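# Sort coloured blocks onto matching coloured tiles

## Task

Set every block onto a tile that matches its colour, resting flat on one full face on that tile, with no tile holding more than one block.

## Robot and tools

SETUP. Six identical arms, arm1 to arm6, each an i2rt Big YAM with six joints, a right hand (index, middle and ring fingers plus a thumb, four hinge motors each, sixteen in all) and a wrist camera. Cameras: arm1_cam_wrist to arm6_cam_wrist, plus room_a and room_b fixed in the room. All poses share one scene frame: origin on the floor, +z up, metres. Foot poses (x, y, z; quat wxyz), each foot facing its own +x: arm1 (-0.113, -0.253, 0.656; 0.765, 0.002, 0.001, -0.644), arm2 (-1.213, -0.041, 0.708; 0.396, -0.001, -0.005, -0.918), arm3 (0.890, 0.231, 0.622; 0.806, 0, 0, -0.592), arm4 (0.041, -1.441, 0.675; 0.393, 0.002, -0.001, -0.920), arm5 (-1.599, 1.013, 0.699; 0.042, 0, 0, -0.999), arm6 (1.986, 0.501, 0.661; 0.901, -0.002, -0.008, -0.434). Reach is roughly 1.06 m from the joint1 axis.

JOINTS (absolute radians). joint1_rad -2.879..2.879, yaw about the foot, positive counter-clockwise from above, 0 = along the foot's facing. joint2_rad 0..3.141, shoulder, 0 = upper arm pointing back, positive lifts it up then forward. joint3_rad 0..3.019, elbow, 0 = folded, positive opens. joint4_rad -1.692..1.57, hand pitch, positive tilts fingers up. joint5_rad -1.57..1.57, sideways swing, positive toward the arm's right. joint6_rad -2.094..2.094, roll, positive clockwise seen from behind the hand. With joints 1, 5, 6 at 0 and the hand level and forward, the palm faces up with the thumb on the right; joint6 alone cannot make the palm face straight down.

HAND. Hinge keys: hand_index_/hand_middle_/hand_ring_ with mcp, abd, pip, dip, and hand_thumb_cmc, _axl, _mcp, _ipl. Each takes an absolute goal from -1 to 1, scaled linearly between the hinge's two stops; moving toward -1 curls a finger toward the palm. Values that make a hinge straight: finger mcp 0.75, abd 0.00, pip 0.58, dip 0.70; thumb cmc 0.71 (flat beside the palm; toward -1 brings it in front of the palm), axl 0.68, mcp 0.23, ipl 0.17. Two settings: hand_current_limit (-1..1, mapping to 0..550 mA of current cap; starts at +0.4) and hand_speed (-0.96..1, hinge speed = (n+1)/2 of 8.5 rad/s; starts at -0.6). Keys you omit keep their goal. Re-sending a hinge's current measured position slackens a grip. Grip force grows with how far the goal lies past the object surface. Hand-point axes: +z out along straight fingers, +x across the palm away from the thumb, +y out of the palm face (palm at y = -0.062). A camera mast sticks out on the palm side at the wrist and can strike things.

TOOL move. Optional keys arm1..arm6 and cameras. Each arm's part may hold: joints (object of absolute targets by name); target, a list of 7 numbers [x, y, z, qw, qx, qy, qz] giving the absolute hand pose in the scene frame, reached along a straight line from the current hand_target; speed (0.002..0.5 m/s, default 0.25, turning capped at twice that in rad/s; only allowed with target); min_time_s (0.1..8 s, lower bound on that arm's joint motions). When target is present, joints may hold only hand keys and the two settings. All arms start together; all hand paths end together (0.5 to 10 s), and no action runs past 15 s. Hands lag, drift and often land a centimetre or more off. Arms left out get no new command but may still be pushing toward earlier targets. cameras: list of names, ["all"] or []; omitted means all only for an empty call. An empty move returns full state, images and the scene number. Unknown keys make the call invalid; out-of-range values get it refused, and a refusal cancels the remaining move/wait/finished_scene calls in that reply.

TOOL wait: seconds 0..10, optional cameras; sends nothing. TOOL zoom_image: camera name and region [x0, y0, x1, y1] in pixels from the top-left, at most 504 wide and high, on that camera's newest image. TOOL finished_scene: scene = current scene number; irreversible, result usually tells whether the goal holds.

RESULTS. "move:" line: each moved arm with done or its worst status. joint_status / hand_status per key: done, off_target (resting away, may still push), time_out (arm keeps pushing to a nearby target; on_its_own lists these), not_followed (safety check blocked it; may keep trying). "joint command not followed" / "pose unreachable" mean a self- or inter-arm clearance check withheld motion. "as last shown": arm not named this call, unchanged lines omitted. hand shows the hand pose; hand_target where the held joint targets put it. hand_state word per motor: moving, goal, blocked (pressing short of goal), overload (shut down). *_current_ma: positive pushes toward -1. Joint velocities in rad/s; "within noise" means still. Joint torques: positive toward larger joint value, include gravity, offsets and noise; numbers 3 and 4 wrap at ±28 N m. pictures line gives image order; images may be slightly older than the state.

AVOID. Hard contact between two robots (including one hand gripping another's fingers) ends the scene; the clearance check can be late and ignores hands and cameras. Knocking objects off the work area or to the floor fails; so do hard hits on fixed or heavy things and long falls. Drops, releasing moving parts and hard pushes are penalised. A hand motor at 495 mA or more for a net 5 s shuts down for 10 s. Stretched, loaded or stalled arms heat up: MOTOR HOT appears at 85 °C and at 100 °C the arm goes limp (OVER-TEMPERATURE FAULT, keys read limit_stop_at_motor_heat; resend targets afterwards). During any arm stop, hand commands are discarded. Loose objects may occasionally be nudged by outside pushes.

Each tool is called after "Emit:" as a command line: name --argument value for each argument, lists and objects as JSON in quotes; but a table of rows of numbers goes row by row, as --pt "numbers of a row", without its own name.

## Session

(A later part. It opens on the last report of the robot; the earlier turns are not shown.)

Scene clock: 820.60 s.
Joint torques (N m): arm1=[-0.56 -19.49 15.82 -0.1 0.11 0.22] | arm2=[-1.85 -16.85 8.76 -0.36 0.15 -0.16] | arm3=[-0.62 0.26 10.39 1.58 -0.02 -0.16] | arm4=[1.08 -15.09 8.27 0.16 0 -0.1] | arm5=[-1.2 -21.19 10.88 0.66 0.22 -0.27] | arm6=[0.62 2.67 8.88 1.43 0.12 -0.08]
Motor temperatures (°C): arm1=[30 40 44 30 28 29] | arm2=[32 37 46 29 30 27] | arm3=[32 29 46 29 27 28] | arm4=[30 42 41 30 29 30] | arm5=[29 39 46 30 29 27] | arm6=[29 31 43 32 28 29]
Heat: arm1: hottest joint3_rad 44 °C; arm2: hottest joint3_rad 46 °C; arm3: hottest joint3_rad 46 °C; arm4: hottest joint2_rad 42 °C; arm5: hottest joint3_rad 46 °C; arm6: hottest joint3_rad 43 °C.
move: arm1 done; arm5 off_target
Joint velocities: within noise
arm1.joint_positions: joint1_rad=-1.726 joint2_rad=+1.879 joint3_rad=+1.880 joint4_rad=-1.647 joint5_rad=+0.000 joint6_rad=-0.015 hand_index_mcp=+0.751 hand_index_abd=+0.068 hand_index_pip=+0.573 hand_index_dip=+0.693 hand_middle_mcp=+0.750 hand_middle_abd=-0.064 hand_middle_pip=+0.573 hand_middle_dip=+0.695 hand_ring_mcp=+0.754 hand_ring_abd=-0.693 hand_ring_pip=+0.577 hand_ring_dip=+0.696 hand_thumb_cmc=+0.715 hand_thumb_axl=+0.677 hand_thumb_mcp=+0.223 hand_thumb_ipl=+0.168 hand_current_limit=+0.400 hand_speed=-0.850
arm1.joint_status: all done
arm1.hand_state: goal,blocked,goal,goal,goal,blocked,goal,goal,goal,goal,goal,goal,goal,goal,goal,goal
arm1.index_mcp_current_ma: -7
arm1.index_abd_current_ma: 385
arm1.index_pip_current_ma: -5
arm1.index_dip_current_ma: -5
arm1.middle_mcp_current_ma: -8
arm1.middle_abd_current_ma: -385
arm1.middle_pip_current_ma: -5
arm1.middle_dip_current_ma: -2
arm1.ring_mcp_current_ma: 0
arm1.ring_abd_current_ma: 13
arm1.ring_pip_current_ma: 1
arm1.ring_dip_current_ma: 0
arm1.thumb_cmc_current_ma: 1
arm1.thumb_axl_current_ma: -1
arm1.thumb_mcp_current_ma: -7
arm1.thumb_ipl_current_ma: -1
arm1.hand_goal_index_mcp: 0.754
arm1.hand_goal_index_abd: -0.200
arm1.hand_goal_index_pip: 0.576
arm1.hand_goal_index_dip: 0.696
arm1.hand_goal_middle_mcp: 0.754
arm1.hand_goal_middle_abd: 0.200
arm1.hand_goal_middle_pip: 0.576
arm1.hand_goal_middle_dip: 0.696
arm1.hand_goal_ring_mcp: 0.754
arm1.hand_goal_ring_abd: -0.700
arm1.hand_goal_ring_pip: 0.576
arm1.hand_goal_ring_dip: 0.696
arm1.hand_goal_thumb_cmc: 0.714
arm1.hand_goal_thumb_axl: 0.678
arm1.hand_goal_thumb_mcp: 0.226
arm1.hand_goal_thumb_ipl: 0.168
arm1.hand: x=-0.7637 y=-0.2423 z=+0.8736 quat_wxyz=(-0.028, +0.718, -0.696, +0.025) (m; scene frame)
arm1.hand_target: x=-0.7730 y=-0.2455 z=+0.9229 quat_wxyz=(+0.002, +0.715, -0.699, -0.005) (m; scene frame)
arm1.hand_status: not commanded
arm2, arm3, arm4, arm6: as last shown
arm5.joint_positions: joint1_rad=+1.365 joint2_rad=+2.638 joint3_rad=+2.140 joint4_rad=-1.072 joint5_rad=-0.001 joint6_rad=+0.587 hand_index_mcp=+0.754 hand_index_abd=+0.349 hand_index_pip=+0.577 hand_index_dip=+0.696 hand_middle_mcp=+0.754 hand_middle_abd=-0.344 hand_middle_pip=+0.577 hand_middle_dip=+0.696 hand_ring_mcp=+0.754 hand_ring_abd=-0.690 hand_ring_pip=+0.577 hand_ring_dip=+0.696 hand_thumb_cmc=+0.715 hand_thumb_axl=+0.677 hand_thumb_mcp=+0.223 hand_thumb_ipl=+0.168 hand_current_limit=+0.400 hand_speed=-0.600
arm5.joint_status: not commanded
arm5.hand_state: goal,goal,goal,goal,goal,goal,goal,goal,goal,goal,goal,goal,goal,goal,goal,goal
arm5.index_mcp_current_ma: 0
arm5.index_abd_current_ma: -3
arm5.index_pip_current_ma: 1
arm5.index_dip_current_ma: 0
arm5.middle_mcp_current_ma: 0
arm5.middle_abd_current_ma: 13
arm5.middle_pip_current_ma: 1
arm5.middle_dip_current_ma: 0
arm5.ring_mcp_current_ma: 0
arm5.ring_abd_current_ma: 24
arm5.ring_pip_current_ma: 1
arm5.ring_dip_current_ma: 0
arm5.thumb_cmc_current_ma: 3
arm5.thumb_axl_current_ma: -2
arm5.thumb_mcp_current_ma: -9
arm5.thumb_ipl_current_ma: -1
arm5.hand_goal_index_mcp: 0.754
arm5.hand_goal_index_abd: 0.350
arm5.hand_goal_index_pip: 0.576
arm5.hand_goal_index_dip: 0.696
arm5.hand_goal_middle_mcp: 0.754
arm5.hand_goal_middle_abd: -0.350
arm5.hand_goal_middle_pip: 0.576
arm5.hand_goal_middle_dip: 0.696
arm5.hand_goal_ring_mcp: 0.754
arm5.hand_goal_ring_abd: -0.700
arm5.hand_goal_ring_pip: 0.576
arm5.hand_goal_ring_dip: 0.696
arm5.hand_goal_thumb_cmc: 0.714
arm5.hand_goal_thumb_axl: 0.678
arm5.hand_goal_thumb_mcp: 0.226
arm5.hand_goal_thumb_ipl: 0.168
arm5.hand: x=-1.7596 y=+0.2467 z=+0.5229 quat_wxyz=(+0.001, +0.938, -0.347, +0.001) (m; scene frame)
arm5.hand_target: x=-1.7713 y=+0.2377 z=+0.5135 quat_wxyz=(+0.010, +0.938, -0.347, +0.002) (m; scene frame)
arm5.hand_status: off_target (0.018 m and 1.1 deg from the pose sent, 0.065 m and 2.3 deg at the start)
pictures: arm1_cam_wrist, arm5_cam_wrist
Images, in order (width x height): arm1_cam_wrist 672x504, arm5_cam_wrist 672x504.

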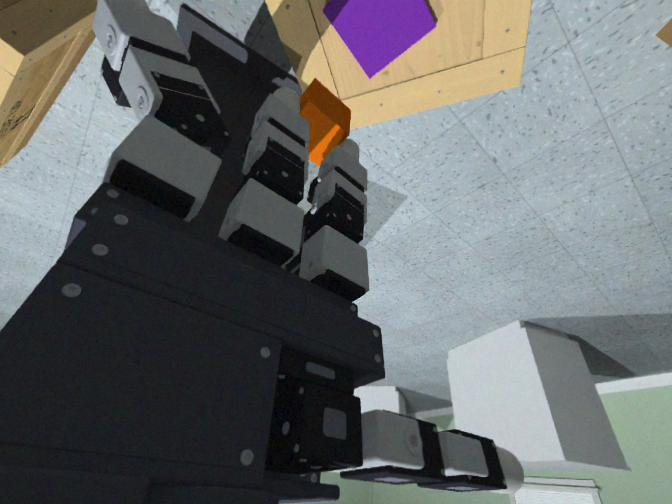

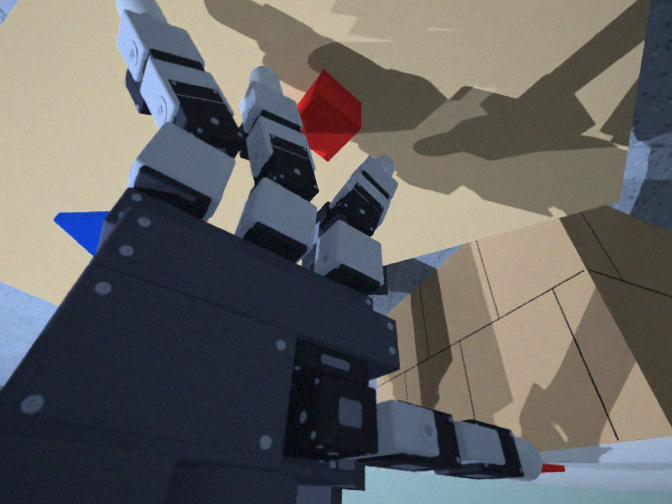

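Emit:
move --arm5 '{"joints": {"hand_index_abd": -0.2, "hand_middle_abd": 0.2, "hand_speed": -0.85}}' --cameras '["arm5_cam_wrist", "arm1_cam_wrist", "room_a", "room_b"]'

Emit:
zoom_image --camera "arm1_cam_wrist" --region '[170, 0, 540, 180]'

Scene clock: 825.83 s.
Joint torques (N m): arm1=[-0.62 -19.49 15.82 -0.1 0.11 0.21] | arm2=[-2.2 -16.85 8.8 -0.38 0.16 -0.14] | arm3=[-0.62 0.21 10.39 1.59 -0.02 -0.16] | arm4=[0.79 -14.92 8.31 0.21 -0.01 -0.09] | arm5=[-1.2 -21.25 10.88 0.64 0.2 -0.27] | arm6=[0.62 2.67 8.87 1.43 0.12 -0.09]
Motor temperatures (°C): arm1=[30 40 44 30 28 29] | arm2=[32 37 47 29 30 27] | arm3=[32 29 46 29 27 28] | arm4=[30 42 41 30 29 30] | arm5=[29 40 47 30 29 27] | arm6=[29 31 43 32 28 29]
Heat: arm1: hottest joint3_rad 44 °C; arm2: hottest joint3_rad 47 °C; arm3: hottest joint3_rad 46 °C; arm4: hottest joint2_rad 42 °C; arm5: hottest joint3_rad 47 °C; arm6: hottest joint3_rad 43 °C.
move: arm5 off_target
Joint velocities: within noise
arm1, arm2, arm3, arm4, arm6: as last shown
arm5.joint_positions: joint1_rad=+1.365 joint2_rad=+2.638 joint3_rad=+2.140 joint4_rad=-1.071 joint5_rad=-0.001 joint6_rad=+0.587 hand_index_mcp=+0.753 hand_index_abd=+0.080 hand_index_pip=+0.577 hand_index_dip=+0.696 hand_middle_mcp=+0.754 hand_middle_abd=-0.077 hand_middle_pip=+0.577 hand_middle_dip=+0.696 hand_ring_mcp=+0.754 hand_ring_abd=-0.690 hand_ring_pip=+0.577 hand_ring_dip=+0.696 hand_thumb_cmc=+0.715 hand_thumb_axl=+0.677 hand_thumb_mcp=+0.223 hand_thumb_ipl=+0.168 hand_current_limit=+0.400 hand_speed=-0.850
arm5.joint_status: hand_index_abd off_target (ended at +0.080, target -0.200); hand_middle_abd off_target (ended at -0.077, target +0.200); the others done
arm5.hand_state: goal,blocked,goal,goal,goal,blocked,goal,goal,goal,goal,goal,goal,goal,goal,goal,goal
arm5.index_mcp_current_ma: -2
arm5.index_abd_current_ma: 385
arm5.index_pip_current_ma: 1
arm5.index_dip_current_ma: 0
arm5.middle_mcp_current_ma: 0
arm5.middle_abd_current_ma: -385
arm5.middle_pip_current_ma: 1
arm5.middle_dip_current_ma: 0
arm5.ring_mcp_current_ma: 0
arm5.ring_abd_current_ma: 24
arm5.ring_pip_current_ma: 1
arm5.ring_dip_current_ma: 0
arm5.thumb_cmc_current_ma: 3
arm5.thumb_axl_current_ma: -2
arm5.thumb_mcp_current_ma: -9
arm5.thumb_ipl_current_ma: -1
arm5.hand_goal_index_mcp: 0.754
arm5.hand_goal_index_abd: -0.200
arm5.hand_goal_index_pip: 0.576
arm5.hand_goal_index_dip: 0.696
arm5.hand_goal_middle_mcp: 0.754
arm5.hand_goal_middle_abd: 0.200
arm5.hand_goal_middle_pip: 0.576
arm5.hand_goal_middle_dip: 0.696
arm5.hand_goal_ring_mcp: 0.754
arm5.hand_goal_ring_abd: -0.700
arm5.hand_goal_ring_pip: 0.576
arm5.hand_goal_ring_dip: 0.696
arm5.hand_goal_thumb_cmc: 0.714
arm5.hand_goal_thumb_axl: 0.678
arm5.hand_goal_thumb_mcp: 0.226
arm5.hand_goal_thumb_ipl: 0.168
arm5.hand: x=-1.7597 y=+0.2465 z=+0.5230 quat_wxyz=(+0.001, +0.938, -0.347, +0.001) (m; scene frame)
arm5.hand_target: x=-1.7713 y=+0.2377 z=+0.5135 quat_wxyz=(+0.010, +0.938, -0.347, +0.002) (m; scene frame)
arm5.hand_status: not commanded
pictures: arm1_cam_wrist, arm5_cam_wrist, room_a, room_b
Images, in order (width x height): arm1_cam_wrist 672x504, arm5_cam_wrist 672x504, room_a 672x504, room_b 672x504.

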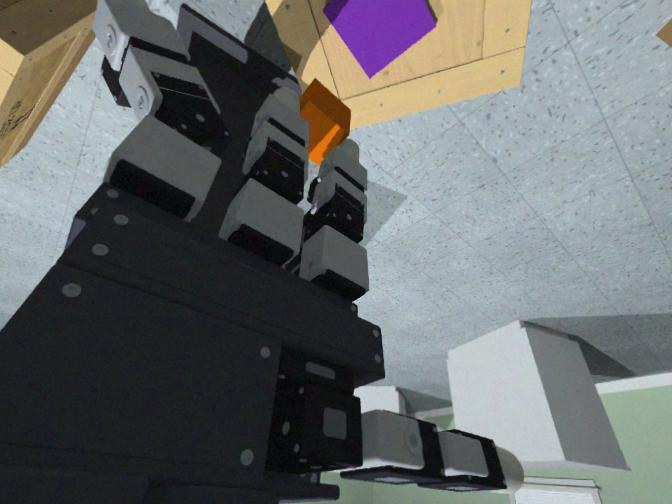

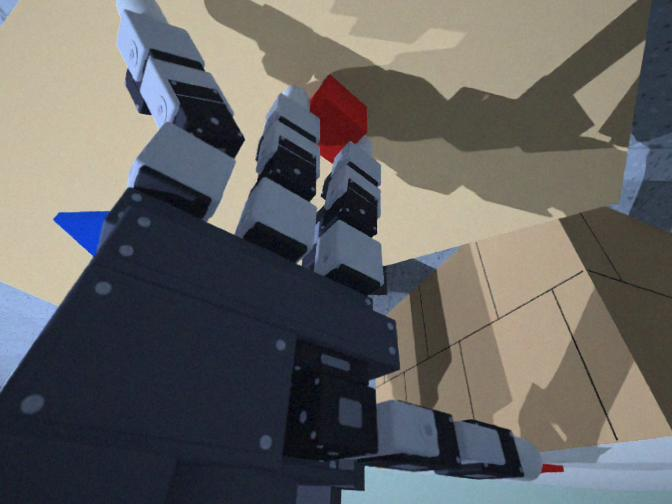

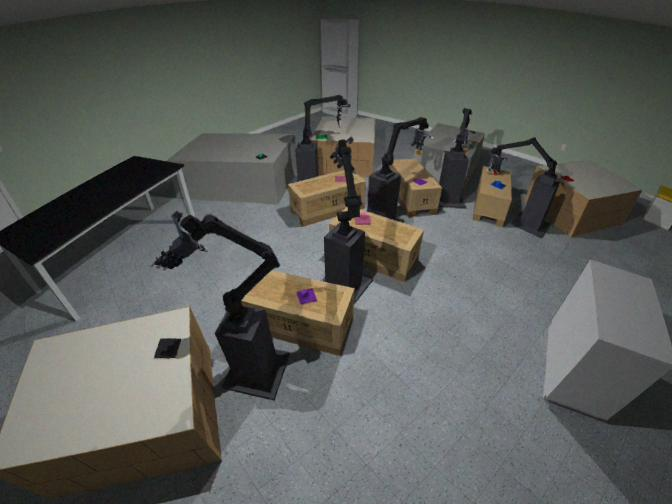

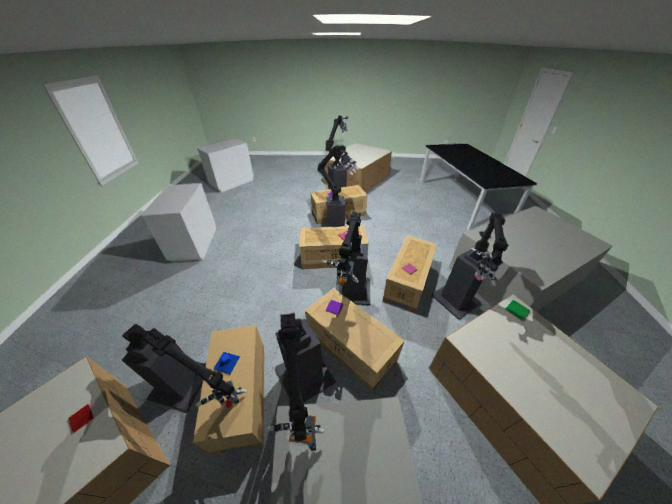

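Scaled by 1.362 from the camera's 672x504 image, which has a finer 960x720 frame.

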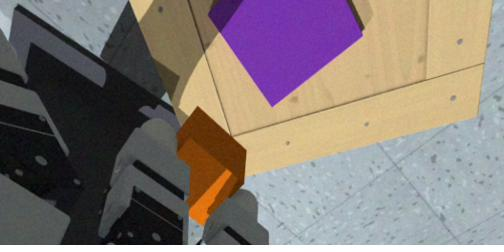

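Emit:
move --arm5 '{"target": [-1.768, 0.245, 0.68, 0, 0.9379, -0.3469, 0], "speed": 0.12}' --arm1 '{"target": [-0.853, -0.346, 0.80, 0.0, 0.7604, -0.6494, 0.0], "speed": 0.12}' --cameras '["arm1_cam_wrist", "arm5_cam_wrist"]'

Emit:
move --arm5 '{"joints": {"joint1_rad": -0.23, "joint2_rad": 1.865, "joint3_rad": 1.80, "joint4_rad": -1.50, "joint5_rad": 0, "joint6_rad": 0}, "min_time_s": 5}' --cameras '["arm5_cam_wrist"]'

Scene clock: 853.87 s.
Joint torques (N m): arm1=[-0.79 -19.66 15.69 0.79 0.09 0.16] | arm2=[-1.67 -16.85 8.83 -0.4 0.16 -0.14] | arm3=[-0.67 0.21 10.39 1.59 -0.01 -0.16] | arm4=[1.03 -15.15 8.34 0.14 0.02 -0.08] | arm5=[-0.97 -24.47 11.22 -0.54 0.2 -0.23] | arm6=[0.62 2.67 8.88 1.42 0.12 -0.08]
Motor temperatures (°C): arm1=[30 40 47 30 28 29] | arm2=[32 37 47 29 30 27] | arm3=[32 29 46 29 27 28] | arm4=[30 42 41 30 29 30] | arm5=[29 43 48 30 29 27] | arm6=[29 31 43 32 28 29]
Heat: arm1: hottest joint3_rad 47 °C; arm2: hottest joint3_rad 47 °C; arm3: hottest joint3_rad 46 °C; arm4: hottest joint2_rad 42 °C; arm5: hottest joint3_rad 48 °C; arm6: hottest joint3_rad 43 °C.
move: arm1 off_target; arm5 off_target
Joint velocities: within noise
arm1.joint_positions: joint1_rad=-1.591 joint2_rad=+2.111 joint3_rad=+1.975 joint4_rad=-1.510 joint5_rad=-0.003 joint6_rad=-0.012 hand_index_mcp=+0.751 hand_index_abd=+0.068 hand_index_pip=+0.573 hand_index_dip=+0.693 hand_middle_mcp=+0.750 hand_middle_abd=-0.064 hand_middle_pip=+0.573 hand_middle_dip=+0.695 hand_ring_mcp=+0.754 hand_ring_abd=-0.693 hand_ring_pip=+0.577 hand_ring_dip=+0.696 hand_thumb_cmc=+0.715 hand_thumb_axl=+0.677 hand_thumb_mcp=+0.223 hand_thumb_ipl=+0.168 hand_current_limit=+0.400 hand_speed=-0.850
arm1.joint_status: not commanded
arm1.hand_state: goal,blocked,goal,goal,goal,blocked,goal,goal,goal,goal,goal,goal,goal,goal,goal,goal
arm1.index_mcp_current_ma: -7
arm1.index_abd_current_ma: 385
arm1.index_pip_current_ma: -5
arm1.index_dip_current_ma: -5
arm1.middle_mcp_current_ma: -8
arm1.middle_abd_current_ma: -385
arm1.middle_pip_current_ma: -5
arm1.middle_dip_current_ma: -2
arm1.ring_mcp_current_ma: 0
arm1.ring_abd_current_ma: 13
arm1.ring_pip_current_ma: 1
arm1.ring_dip_current_ma: 0
arm1.thumb_cmc_current_ma: 1
arm1.thumb_axl_current_ma: -1
arm1.thumb_mcp_current_ma: -7
arm1.thumb_ipl_current_ma: -1
arm1.hand_goal_index_mcp: 0.754
arm1.hand_goal_index_abd: -0.200
arm1.hand_goal_index_pip: 0.576
arm1.hand_goal_index_dip: 0.696
arm1.hand_goal_middle_mcp: 0.754
arm1.hand_goal_middle_abd: 0.200
arm1.hand_goal_middle_pip: 0.576
arm1.hand_goal_middle_dip: 0.696
arm1.hand_goal_ring_mcp: 0.754
arm1.hand_goal_ring_abd: -0.700
arm1.hand_goal_ring_pip: 0.576
arm1.hand_goal_ring_dip: 0.696
arm1.hand_goal_thumb_cmc: 0.714
arm1.hand_goal_thumb_axl: 0.678
arm1.hand_goal_thumb_mcp: 0.226
arm1.hand_goal_thumb_ipl: 0.168
arm1.hand: x=-0.8283 y=-0.3404 z=+0.7703 quat_wxyz=(-0.029, +0.762, -0.647, +0.025) (m; scene frame)
arm1.hand_target: x=-0.8504 y=-0.3458 z=+0.8009 quat_wxyz=(+0.001, +0.761, -0.649, +0.000) (m; scene frame)
arm1.hand_status: off_target (0.039 m and 4.4 deg from the pose sent, 0.155 m and 8.4 deg at the start)
arm2, arm3, arm4, arm6: as last shown
arm5.joint_positions: joint1_rad=+1.365 joint2_rad=+2.446 joint3_rad=+2.140 joint4_rad=-1.304 joint5_rad=-0.001 joint6_rad=+0.587 hand_index_mcp=+0.752 hand_index_abd=+0.080 hand_index_pip=+0.577 hand_index_dip=+0.696 hand_middle_mcp=+0.754 hand_middle_abd=-0.076 hand_middle_pip=+0.577 hand_middle_dip=+0.696 hand_ring_mcp=+0.754 hand_ring_abd=-0.690 hand_ring_pip=+0.577 hand_ring_dip=+0.696 hand_thumb_cmc=+0.715 hand_thumb_axl=+0.677 hand_thumb_mcp=+0.223 hand_thumb_ipl=+0.168 hand_current_limit=+0.400 hand_speed=-0.850
arm5.joint_status: not commanded
arm5.hand_state: goal,blocked,goal,goal,goal,blocked,goal,goal,goal,goal,goal,goal,goal,goal,goal,goal
arm5.index_mcp_current_ma: -5
arm5.index_abd_current_ma: 385
arm5.index_pip_current_ma: 1
arm5.index_dip_current_ma: 0
arm5.middle_mcp_current_ma: 0
arm5.middle_abd_current_ma: -385
arm5.middle_pip_current_ma: 1
arm5.middle_dip_current_ma: 0
arm5.ring_mcp_current_ma: 0
arm5.ring_abd_current_ma: 24
arm5.ring_pip_current_ma: 1
arm5.ring_dip_current_ma: 0
arm5.thumb_cmc_current_ma: 3
arm5.thumb_axl_current_ma: -2
arm5.thumb_mcp_current_ma: -9
arm5.thumb_ipl_current_ma: -1
arm5.hand_goal_index_mcp: 0.754
arm5.hand_goal_index_abd: -0.200
arm5.hand_goal_index_pip: 0.576
arm5.hand_goal_index_dip: 0.696
arm5.hand_goal_middle_mcp: 0.754
arm5.hand_goal_middle_abd: 0.200
arm5.hand_goal_middle_pip: 0.576
arm5.hand_goal_middle_dip: 0.696
arm5.hand_goal_ring_mcp: 0.754
arm5.hand_goal_ring_abd: -0.700
arm5.hand_goal_ring_pip: 0.576
arm5.hand_goal_ring_dip: 0.696
arm5.hand_goal_thumb_cmc: 0.714
arm5.hand_goal_thumb_axl: 0.678
arm5.hand_goal_thumb_mcp: 0.226
arm5.hand_goal_thumb_ipl: 0.168
arm5.hand: x=-1.7583 y=+0.2583 z=+0.6551 quat_wxyz=(-0.019, +0.938, -0.347, -0.004) (m; scene frame)
arm5.hand_target: x=-1.7678 y=+0.2460 z=+0.6802 quat_wxyz=(+0.000, +0.938, -0.347, +0.000) (m; scene frame)
arm5.hand_status: off_target (0.030 m and 2.3 deg from the pose sent, 0.157 m and 0.1 deg at the start)
pictures: arm1_cam_wrist, arm5_cam_wrist
Images, in order (width x height): arm1_cam_wrist 672x504, arm5_cam_wrist 672x504.

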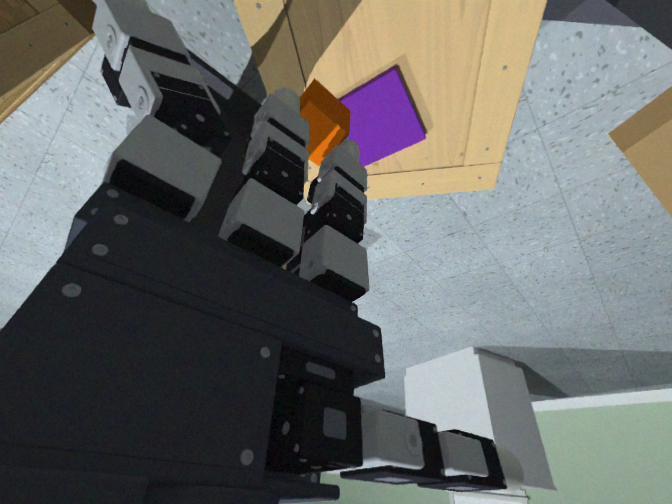

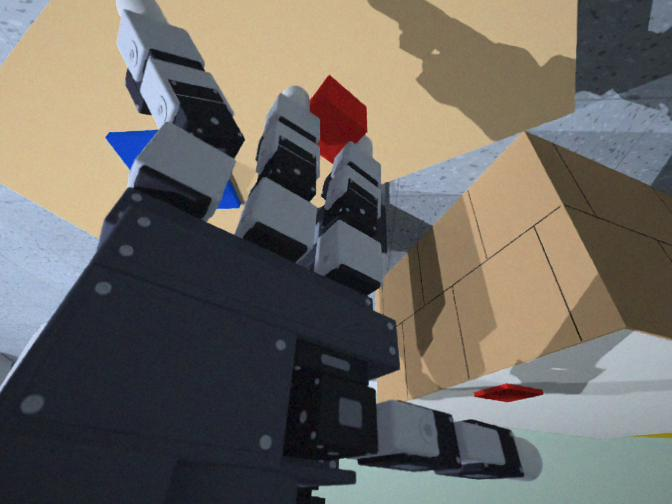

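Scene clock: 859.37 s.
Joint torques (N m): arm1=[-0.79 -19.78 15.69 0.79 0.08 0.16] | arm2=[-1.73 -16.73 8.84 -0.39 0.16 -0.16] | arm3=[-0.67 0.21 10.4 1.59 -0.02 -0.16] | arm4=[1.03 -15.15 8.27 0.18 0 -0.1] | arm5=[0.09 -19.43 7.36 -0.23 0.11 -0.26] | arm6=[0.62 2.73 8.9 1.44 0.12 -0.09]
Motor temperatures (°C): arm1=[30 39 47 30 28 29] | arm2=[32 37 47 29 30 27] | arm3=[32 29 46 29 27 28] | arm4=[30 42 41 30 29 30] | arm5=[29 43 47 30 29 27] | arm6=[29 31 43 32 28 29]
Heat: arm1: hottest joint3_rad 47 °C; arm2: hottest joint3_rad 47 °C; arm3: hottest joint3_rad 46 °C; arm4: hottest joint2_rad 42 °C; arm5: hottest joint3_rad 47 °C; arm6: hottest joint3_rad 43 °C.
move: arm5 done
Joint velocities: within noise
arm1, arm2, arm3, arm4, arm6: as last shown
arm5.joint_positions: joint1_rad=-0.235 joint2_rad=+1.880 joint3_rad=+1.812 joint4_rad=-1.489 joint5_rad=+0.000 joint6_rad=+0.015 hand_index_mcp=+0.752 hand_index_abd=+0.080 hand_index_pip=+0.577 hand_index_dip=+0.696 hand_middle_mcp=+0.754 hand_middle_abd=-0.076 hand_middle_pip=+0.577 hand_middle_dip=+0.696 hand_ring_mcp=+0.754 hand_ring_abd=-0.691 hand_ring_pip=+0.577 hand_ring_dip=+0.696 hand_thumb_cmc=+0.715 hand_thumb_axl=+0.677 hand_thumb_mcp=+0.223 hand_thumb_ipl=+0.168 hand_current_limit=+0.400 hand_speed=-0.850
arm5.joint_status: all done
arm5.hand_state: goal,blocked,goal,goal,goal,blocked,goal,goal,goal,goal,goal,goal,goal,goal,goal,goal
arm5.index_mcp_current_ma: -5
arm5.index_abd_current_ma: 385
arm5.index_pip_current_ma: 1
arm5.index_dip_current_ma: 0
arm5.middle_mcp_current_ma: 0
arm5.middle_abd_current_ma: -385
arm5.middle_pip_current_ma: 1
arm5.middle_dip_current_ma: 0
arm5.ring_mcp_current_ma: 0
arm5.ring_abd_current_ma: 24
arm5.ring_pip_current_ma: 1
arm5.ring_dip_current_ma: 0
arm5.thumb_cmc_current_ma: 3
arm5.thumb_axl_current_ma: -2
arm5.thumb_mcp_current_ma: -9
arm5.thumb_ipl_current_ma: -1
arm5.hand_goal_index_mcp: 0.754
arm5.hand_goal_index_abd: -0.200
arm5.hand_goal_index_pip: 0.576
arm5.hand_goal_index_dip: 0.696
arm5.hand_goal_middle_mcp: 0.754
arm5.hand_goal_middle_abd: 0.200
arm5.hand_goal_middle_pip: 0.576
arm5.hand_goal_middle_dip: 0.696
arm5.hand_goal_ring_mcp: 0.754
arm5.hand_goal_ring_abd: -0.700
arm5.hand_goal_ring_pip: 0.576
arm5.hand_goal_ring_dip: 0.696
arm5.hand_goal_thumb_cmc: 0.714
arm5.hand_goal_thumb_axl: 0.678
arm5.hand_goal_thumb_mcp: 0.226
arm5.hand_goal_thumb_ipl: 0.168
arm5.hand: x=-2.2583 y=+1.1384 z=+0.8971 quat_wxyz=(+0.004, +0.646, -0.763, -0.005) (m; scene frame)
arm5.hand_target: x=-2.2526 y=+1.1332 z=+0.9003 quat_wxyz=(+0.002, +0.653, -0.757, -0.002) (m; scene frame)
arm5.hand_status: not commanded
pictures: arm5_cam_wrist
Images, in order (width x height): arm5_cam_wrist 672x504.

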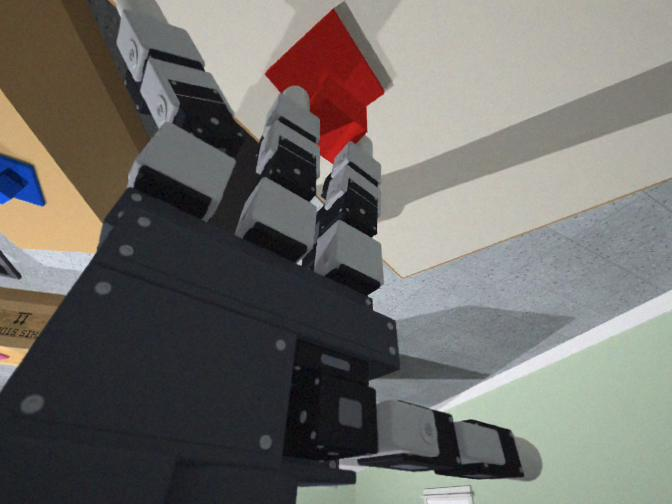

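Emit:
move --arm5 '{"target": [-2.237, 1.1425, 0.805, 0, 0.646, -0.763, 0], "speed": 0.08}' --arm1 '{"target": [-0.845, -0.344, 0.62, 0.0, 0.7604, -0.6494, 0.0], "speed": 0.12}' --cameras '["arm1_cam_wrist", "arm5_cam_wrist"]'

Emit:
zoom_image --camera "arm5_cam_wrist" --region '[220, 20, 480, 200]'

Scene clock: 882.13 s.
Joint torques (N m): arm1=[-0.79 -20.19 8.53 1.09 0.1 0.16] | arm2=[-1.85 -16.79 8.83 -0.44 0.16 -0.15] | arm3=[-0.67 0.21 10.4 1.59 -0.02 -0.16] | arm4=[1.03 -15.09 8.32 0.17 0 -0.1] | arm5=[-1.2 -17.32 7.21 0.76 0.11 -0.25] | arm6=[0.62 2.73 8.88 1.44 0.12 -0.09]
Motor temperatures (°C): arm1=[30 38 47 30 28 29] | arm2=[32 37 47 29 30 27] | arm3=[32 29 46 29 27 28] | arm4=[30 42 41 30 29 30] | arm5=[29 42 44 30 29 27] | arm6=[29 31 43 32 28 29]
Heat: arm1: hottest joint3_rad 47 °C; arm2: hottest joint3_rad 47 °C; arm3: hottest joint3_rad 46 °C; arm4: hottest joint2_rad 42 °C; arm5: hottest joint3_rad 44 °C; arm6: hottest joint3_rad 43 °C.
move: arm1 done; arm5 done
Joint velocities: within noise
arm1.joint_positions: joint1_rad=-1.591 joint2_rad=+2.239 joint3_rad=+1.779 joint4_rad=-1.117 joint5_rad=-0.003 joint6_rad=-0.012 hand_index_mcp=+0.751 hand_index_abd=+0.068 hand_index_pip=+0.573 hand_index_dip=+0.693 hand_middle_mcp=+0.750 hand_middle_abd=-0.064 hand_middle_pip=+0.573 hand_middle_dip=+0.695 hand_ring_mcp=+0.754 hand_ring_abd=-0.693 hand_ring_pip=+0.577 hand_ring_dip=+0.696 hand_thumb_cmc=+0.715 hand_thumb_axl=+0.677 hand_thumb_mcp=+0.223 hand_thumb_ipl=+0.168 hand_current_limit=+0.400 hand_speed=-0.850
arm1.joint_status: not commanded
arm1.hand_state: goal,blocked,goal,goal,goal,blocked,goal,goal,goal,goal,goal,goal,goal,goal,goal,goal
arm1.index_mcp_current_ma: -7
arm1.index_abd_current_ma: 385
arm1.index_pip_current_ma: -5
arm1.index_dip_current_ma: -5
arm1.middle_mcp_current_ma: -8
arm1.middle_abd_current_ma: -385
arm1.middle_pip_current_ma: -5
arm1.middle_dip_current_ma: -2
arm1.ring_mcp_current_ma: 0
arm1.ring_abd_current_ma: 13
arm1.ring_pip_current_ma: 1
arm1.ring_dip_current_ma: 0
arm1.thumb_cmc_current_ma: 1
arm1.thumb_axl_current_ma: -1
arm1.thumb_mcp_current_ma: -7
arm1.thumb_ipl_current_ma: -1
arm1.hand_goal_index_mcp: 0.754
arm1.hand_goal_index_abd: -0.200
arm1.hand_goal_index_pip: 0.576
arm1.hand_goal_index_dip: 0.696
arm1.hand_goal_middle_mcp: 0.754
arm1.hand_goal_middle_abd: 0.200
arm1.hand_goal_middle_pip: 0.576
arm1.hand_goal_middle_dip: 0.696
arm1.hand_goal_ring_mcp: 0.754
arm1.hand_goal_ring_abd: -0.700
arm1.hand_goal_ring_pip: 0.576
arm1.hand_goal_ring_dip: 0.696
arm1.hand_goal_thumb_cmc: 0.714
arm1.hand_goal_thumb_axl: 0.678
arm1.hand_goal_thumb_mcp: 0.226
arm1.hand_goal_thumb_ipl: 0.168
arm1.hand: x=-0.8441 y=-0.3423 z=+0.6231 quat_wxyz=(-0.003, +0.762, -0.647, +0.002) (m; scene frame)
arm1.hand_target: x=-0.8449 y=-0.3441 z=+0.6200 quat_wxyz=(+0.000, +0.760, -0.649, +0.000) (m; scene frame)
arm1.hand_status: done (0.004 m and 0.5 deg from the pose sent, 0.151 m and 4.4 deg at the start)
arm2.joint_positions: joint1_rad=-0.402 joint2_rad=+2.070 joint3_rad=+1.522 joint4_rad=-1.004 joint5_rad=+0.005 joint6_rad=+0.015 hand_index_mcp=+0.754 hand_index_abd=+0.295 hand_index_pip=+0.578 hand_index_dip=+0.697 hand_middle_mcp=+0.754 hand_middle_abd=-0.301 hand_middle_pip=+0.578 hand_middle_dip=+0.695 hand_ring_mcp=+0.754 hand_ring_abd=-0.692 hand_ring_pip=+0.577 hand_ring_dip=+0.696 hand_thumb_cmc=+0.715 hand_thumb_axl=+0.677 hand_thumb_mcp=+0.222 hand_thumb_ipl=+0.168 hand_current_limit=+0.400 hand_speed=-0.850
arm2.joint_status: not commanded
arm2.hand_state: goal,goal,goal,goal,goal,goal,goal,goal,goal,goal,goal,goal,goal,goal,goal,goal
arm2.index_mcp_current_ma: 0
arm2.index_abd_current_ma: -1
arm2.index_pip_current_ma: 0
arm2.index_dip_current_ma: 0
arm2.middle_mcp_current_ma: 0
arm2.middle_abd_current_ma: 0
arm2.middle_pip_current_ma: 0
arm2.middle_dip_current_ma: 0
arm2.ring_mcp_current_ma: 0
arm2.ring_abd_current_ma: 1
arm2.ring_pip_current_ma: 0
arm2.ring_dip_current_ma: 0
arm2.thumb_cmc_current_ma: 0
arm2.thumb_axl_current_ma: 0
arm2.thumb_mcp_current_ma: -1
arm2.thumb_ipl_current_ma: 0
arm2.hand_goal_index_mcp: 0.754
arm2.hand_goal_index_abd: 0.300
arm2.hand_goal_index_pip: 0.576
arm2.hand_goal_index_dip: 0.696
arm2.hand_goal_middle_mcp: 0.754
arm2.hand_goal_middle_abd: -0.300
arm2.hand_goal_middle_pip: 0.576
arm2.hand_goal_middle_dip: 0.696
arm2.hand_goal_ring_mcp: 0.754
arm2.hand_goal_ring_abd: -0.700
arm2.hand_goal_ring_pip: 0.576
arm2.hand_goal_ring_dip: 0.696
arm2.hand_goal_thumb_cmc: 0.714
arm2.hand_goal_thumb_axl: 0.678
arm2.hand_goal_thumb_mcp: 0.226
arm2.hand_goal_thumb_ipl: 0.168
arm2.hand: x=-1.8443 y=-0.2904 z=+0.6950 quat_wxyz=(+0.010, +0.833, -0.554, -0.004) (m; scene frame)
arm2.hand_target: x=-1.8582 y=-0.2914 z=+0.7198 quat_wxyz=(+0.026, +0.834, -0.550, -0.015) (m; scene frame)
arm2.hand_status: not commanded
arm3, arm4, arm6: as last shown
arm5.joint_positions: joint1_rad=-0.235 joint2_rad=+1.877 joint3_rad=+1.578 joint4_rad=-1.272 joint5_rad=+0.000 joint6_rad=+0.014 hand_index_mcp=+0.752 hand_index_abd=+0.080 hand_index_pip=+0.577 hand_index_dip=+0.696 hand_middle_mcp=+0.754 hand_middle_abd=-0.076 hand_middle_pip=+0.577 hand_middle_dip=+0.696 hand_ring_mcp=+0.754 hand_ring_abd=-0.691 hand_ring_pip=+0.577 hand_ring_dip=+0.696 hand_thumb_cmc=+0.715 hand_thumb_axl=+0.677 hand_thumb_mcp=+0.223 hand_thumb_ipl=+0.168 hand_current_limit=+0.400 hand_speed=-0.850
arm5.joint_status: not commanded
arm5.hand_state: goal,blocked,goal,goal,goal,blocked,goal,goal,goal,goal,goal,goal,goal,goal,goal,goal
arm5.index_mcp_current_ma: -6
arm5.index_abd_current_ma: 385
arm5.index_pip_current_ma: 1
arm5.index_dip_current_ma: 0
arm5.middle_mcp_current_ma: 0
arm5.middle_abd_current_ma: -385
arm5.middle_pip_current_ma: 1
arm5.middle_dip_current_ma: 0
arm5.ring_mcp_current_ma: 0
arm5.ring_abd_current_ma: 24
arm5.ring_pip_current_ma: 1
arm5.ring_dip_current_ma: 0
arm5.thumb_cmc_current_ma: 3
arm5.thumb_axl_current_ma: -2
arm5.thumb_mcp_current_ma: -9
arm5.thumb_ipl_current_ma: -1
arm5.hand_goal_index_mcp: 0.754
arm5.hand_goal_index_abd: -0.200
arm5.hand_goal_index_pip: 0.576
arm5.hand_goal_index_dip: 0.696
arm5.hand_goal_middle_mcp: 0.754
arm5.hand_goal_middle_abd: 0.200
arm5.hand_goal_middle_pip: 0.576
arm5.hand_goal_middle_dip: 0.696
arm5.hand_goal_ring_mcp: 0.754
arm5.hand_goal_ring_abd: -0.700
arm5.hand_goal_ring_pip: 0.576
arm5.hand_goal_ring_dip: 0.696
arm5.hand_goal_thumb_cmc: 0.714
arm5.hand_goal_thumb_axl: 0.678
arm5.hand_goal_thumb_mcp: 0.226
arm5.hand_goal_thumb_ipl: 0.168
arm5.hand: x=-2.2381 y=+1.1353 z=+0.8099 quat_wxyz=(+0.000, +0.646, -0.763, +0.000) (m; scene frame)
arm5.hand_target: x=-2.2370 y=+1.1423 z=+0.8052 quat_wxyz=(+0.000, +0.646, -0.763, +0.000) (m; scene frame)
arm5.hand_status: done (0.009 m and 0.0 deg from the pose sent, 0.095 m and 0.8 deg at the start)
pictures: arm1_cam_wrist, arm5_cam_wrist
Images, in order (width x height): arm1_cam_wrist 672x504, arm5_cam_wrist 672x504.

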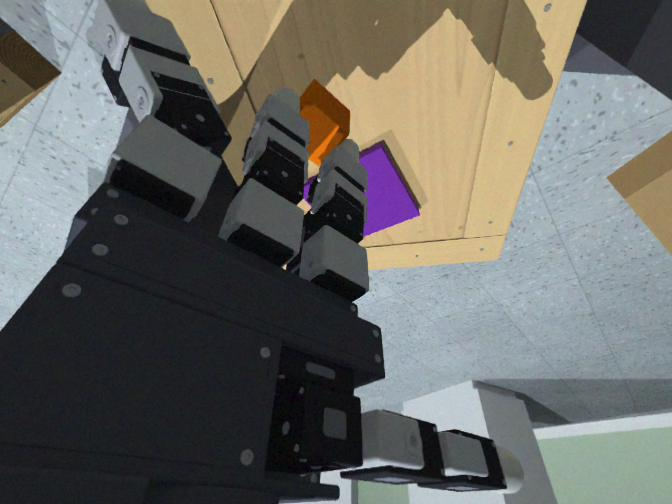

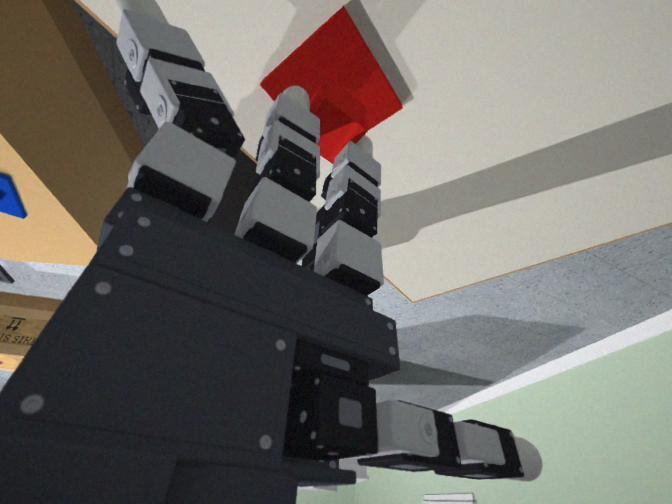

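Scaled by 1.938 from the camera's 672x504 image, which has a finer 960x720 frame.

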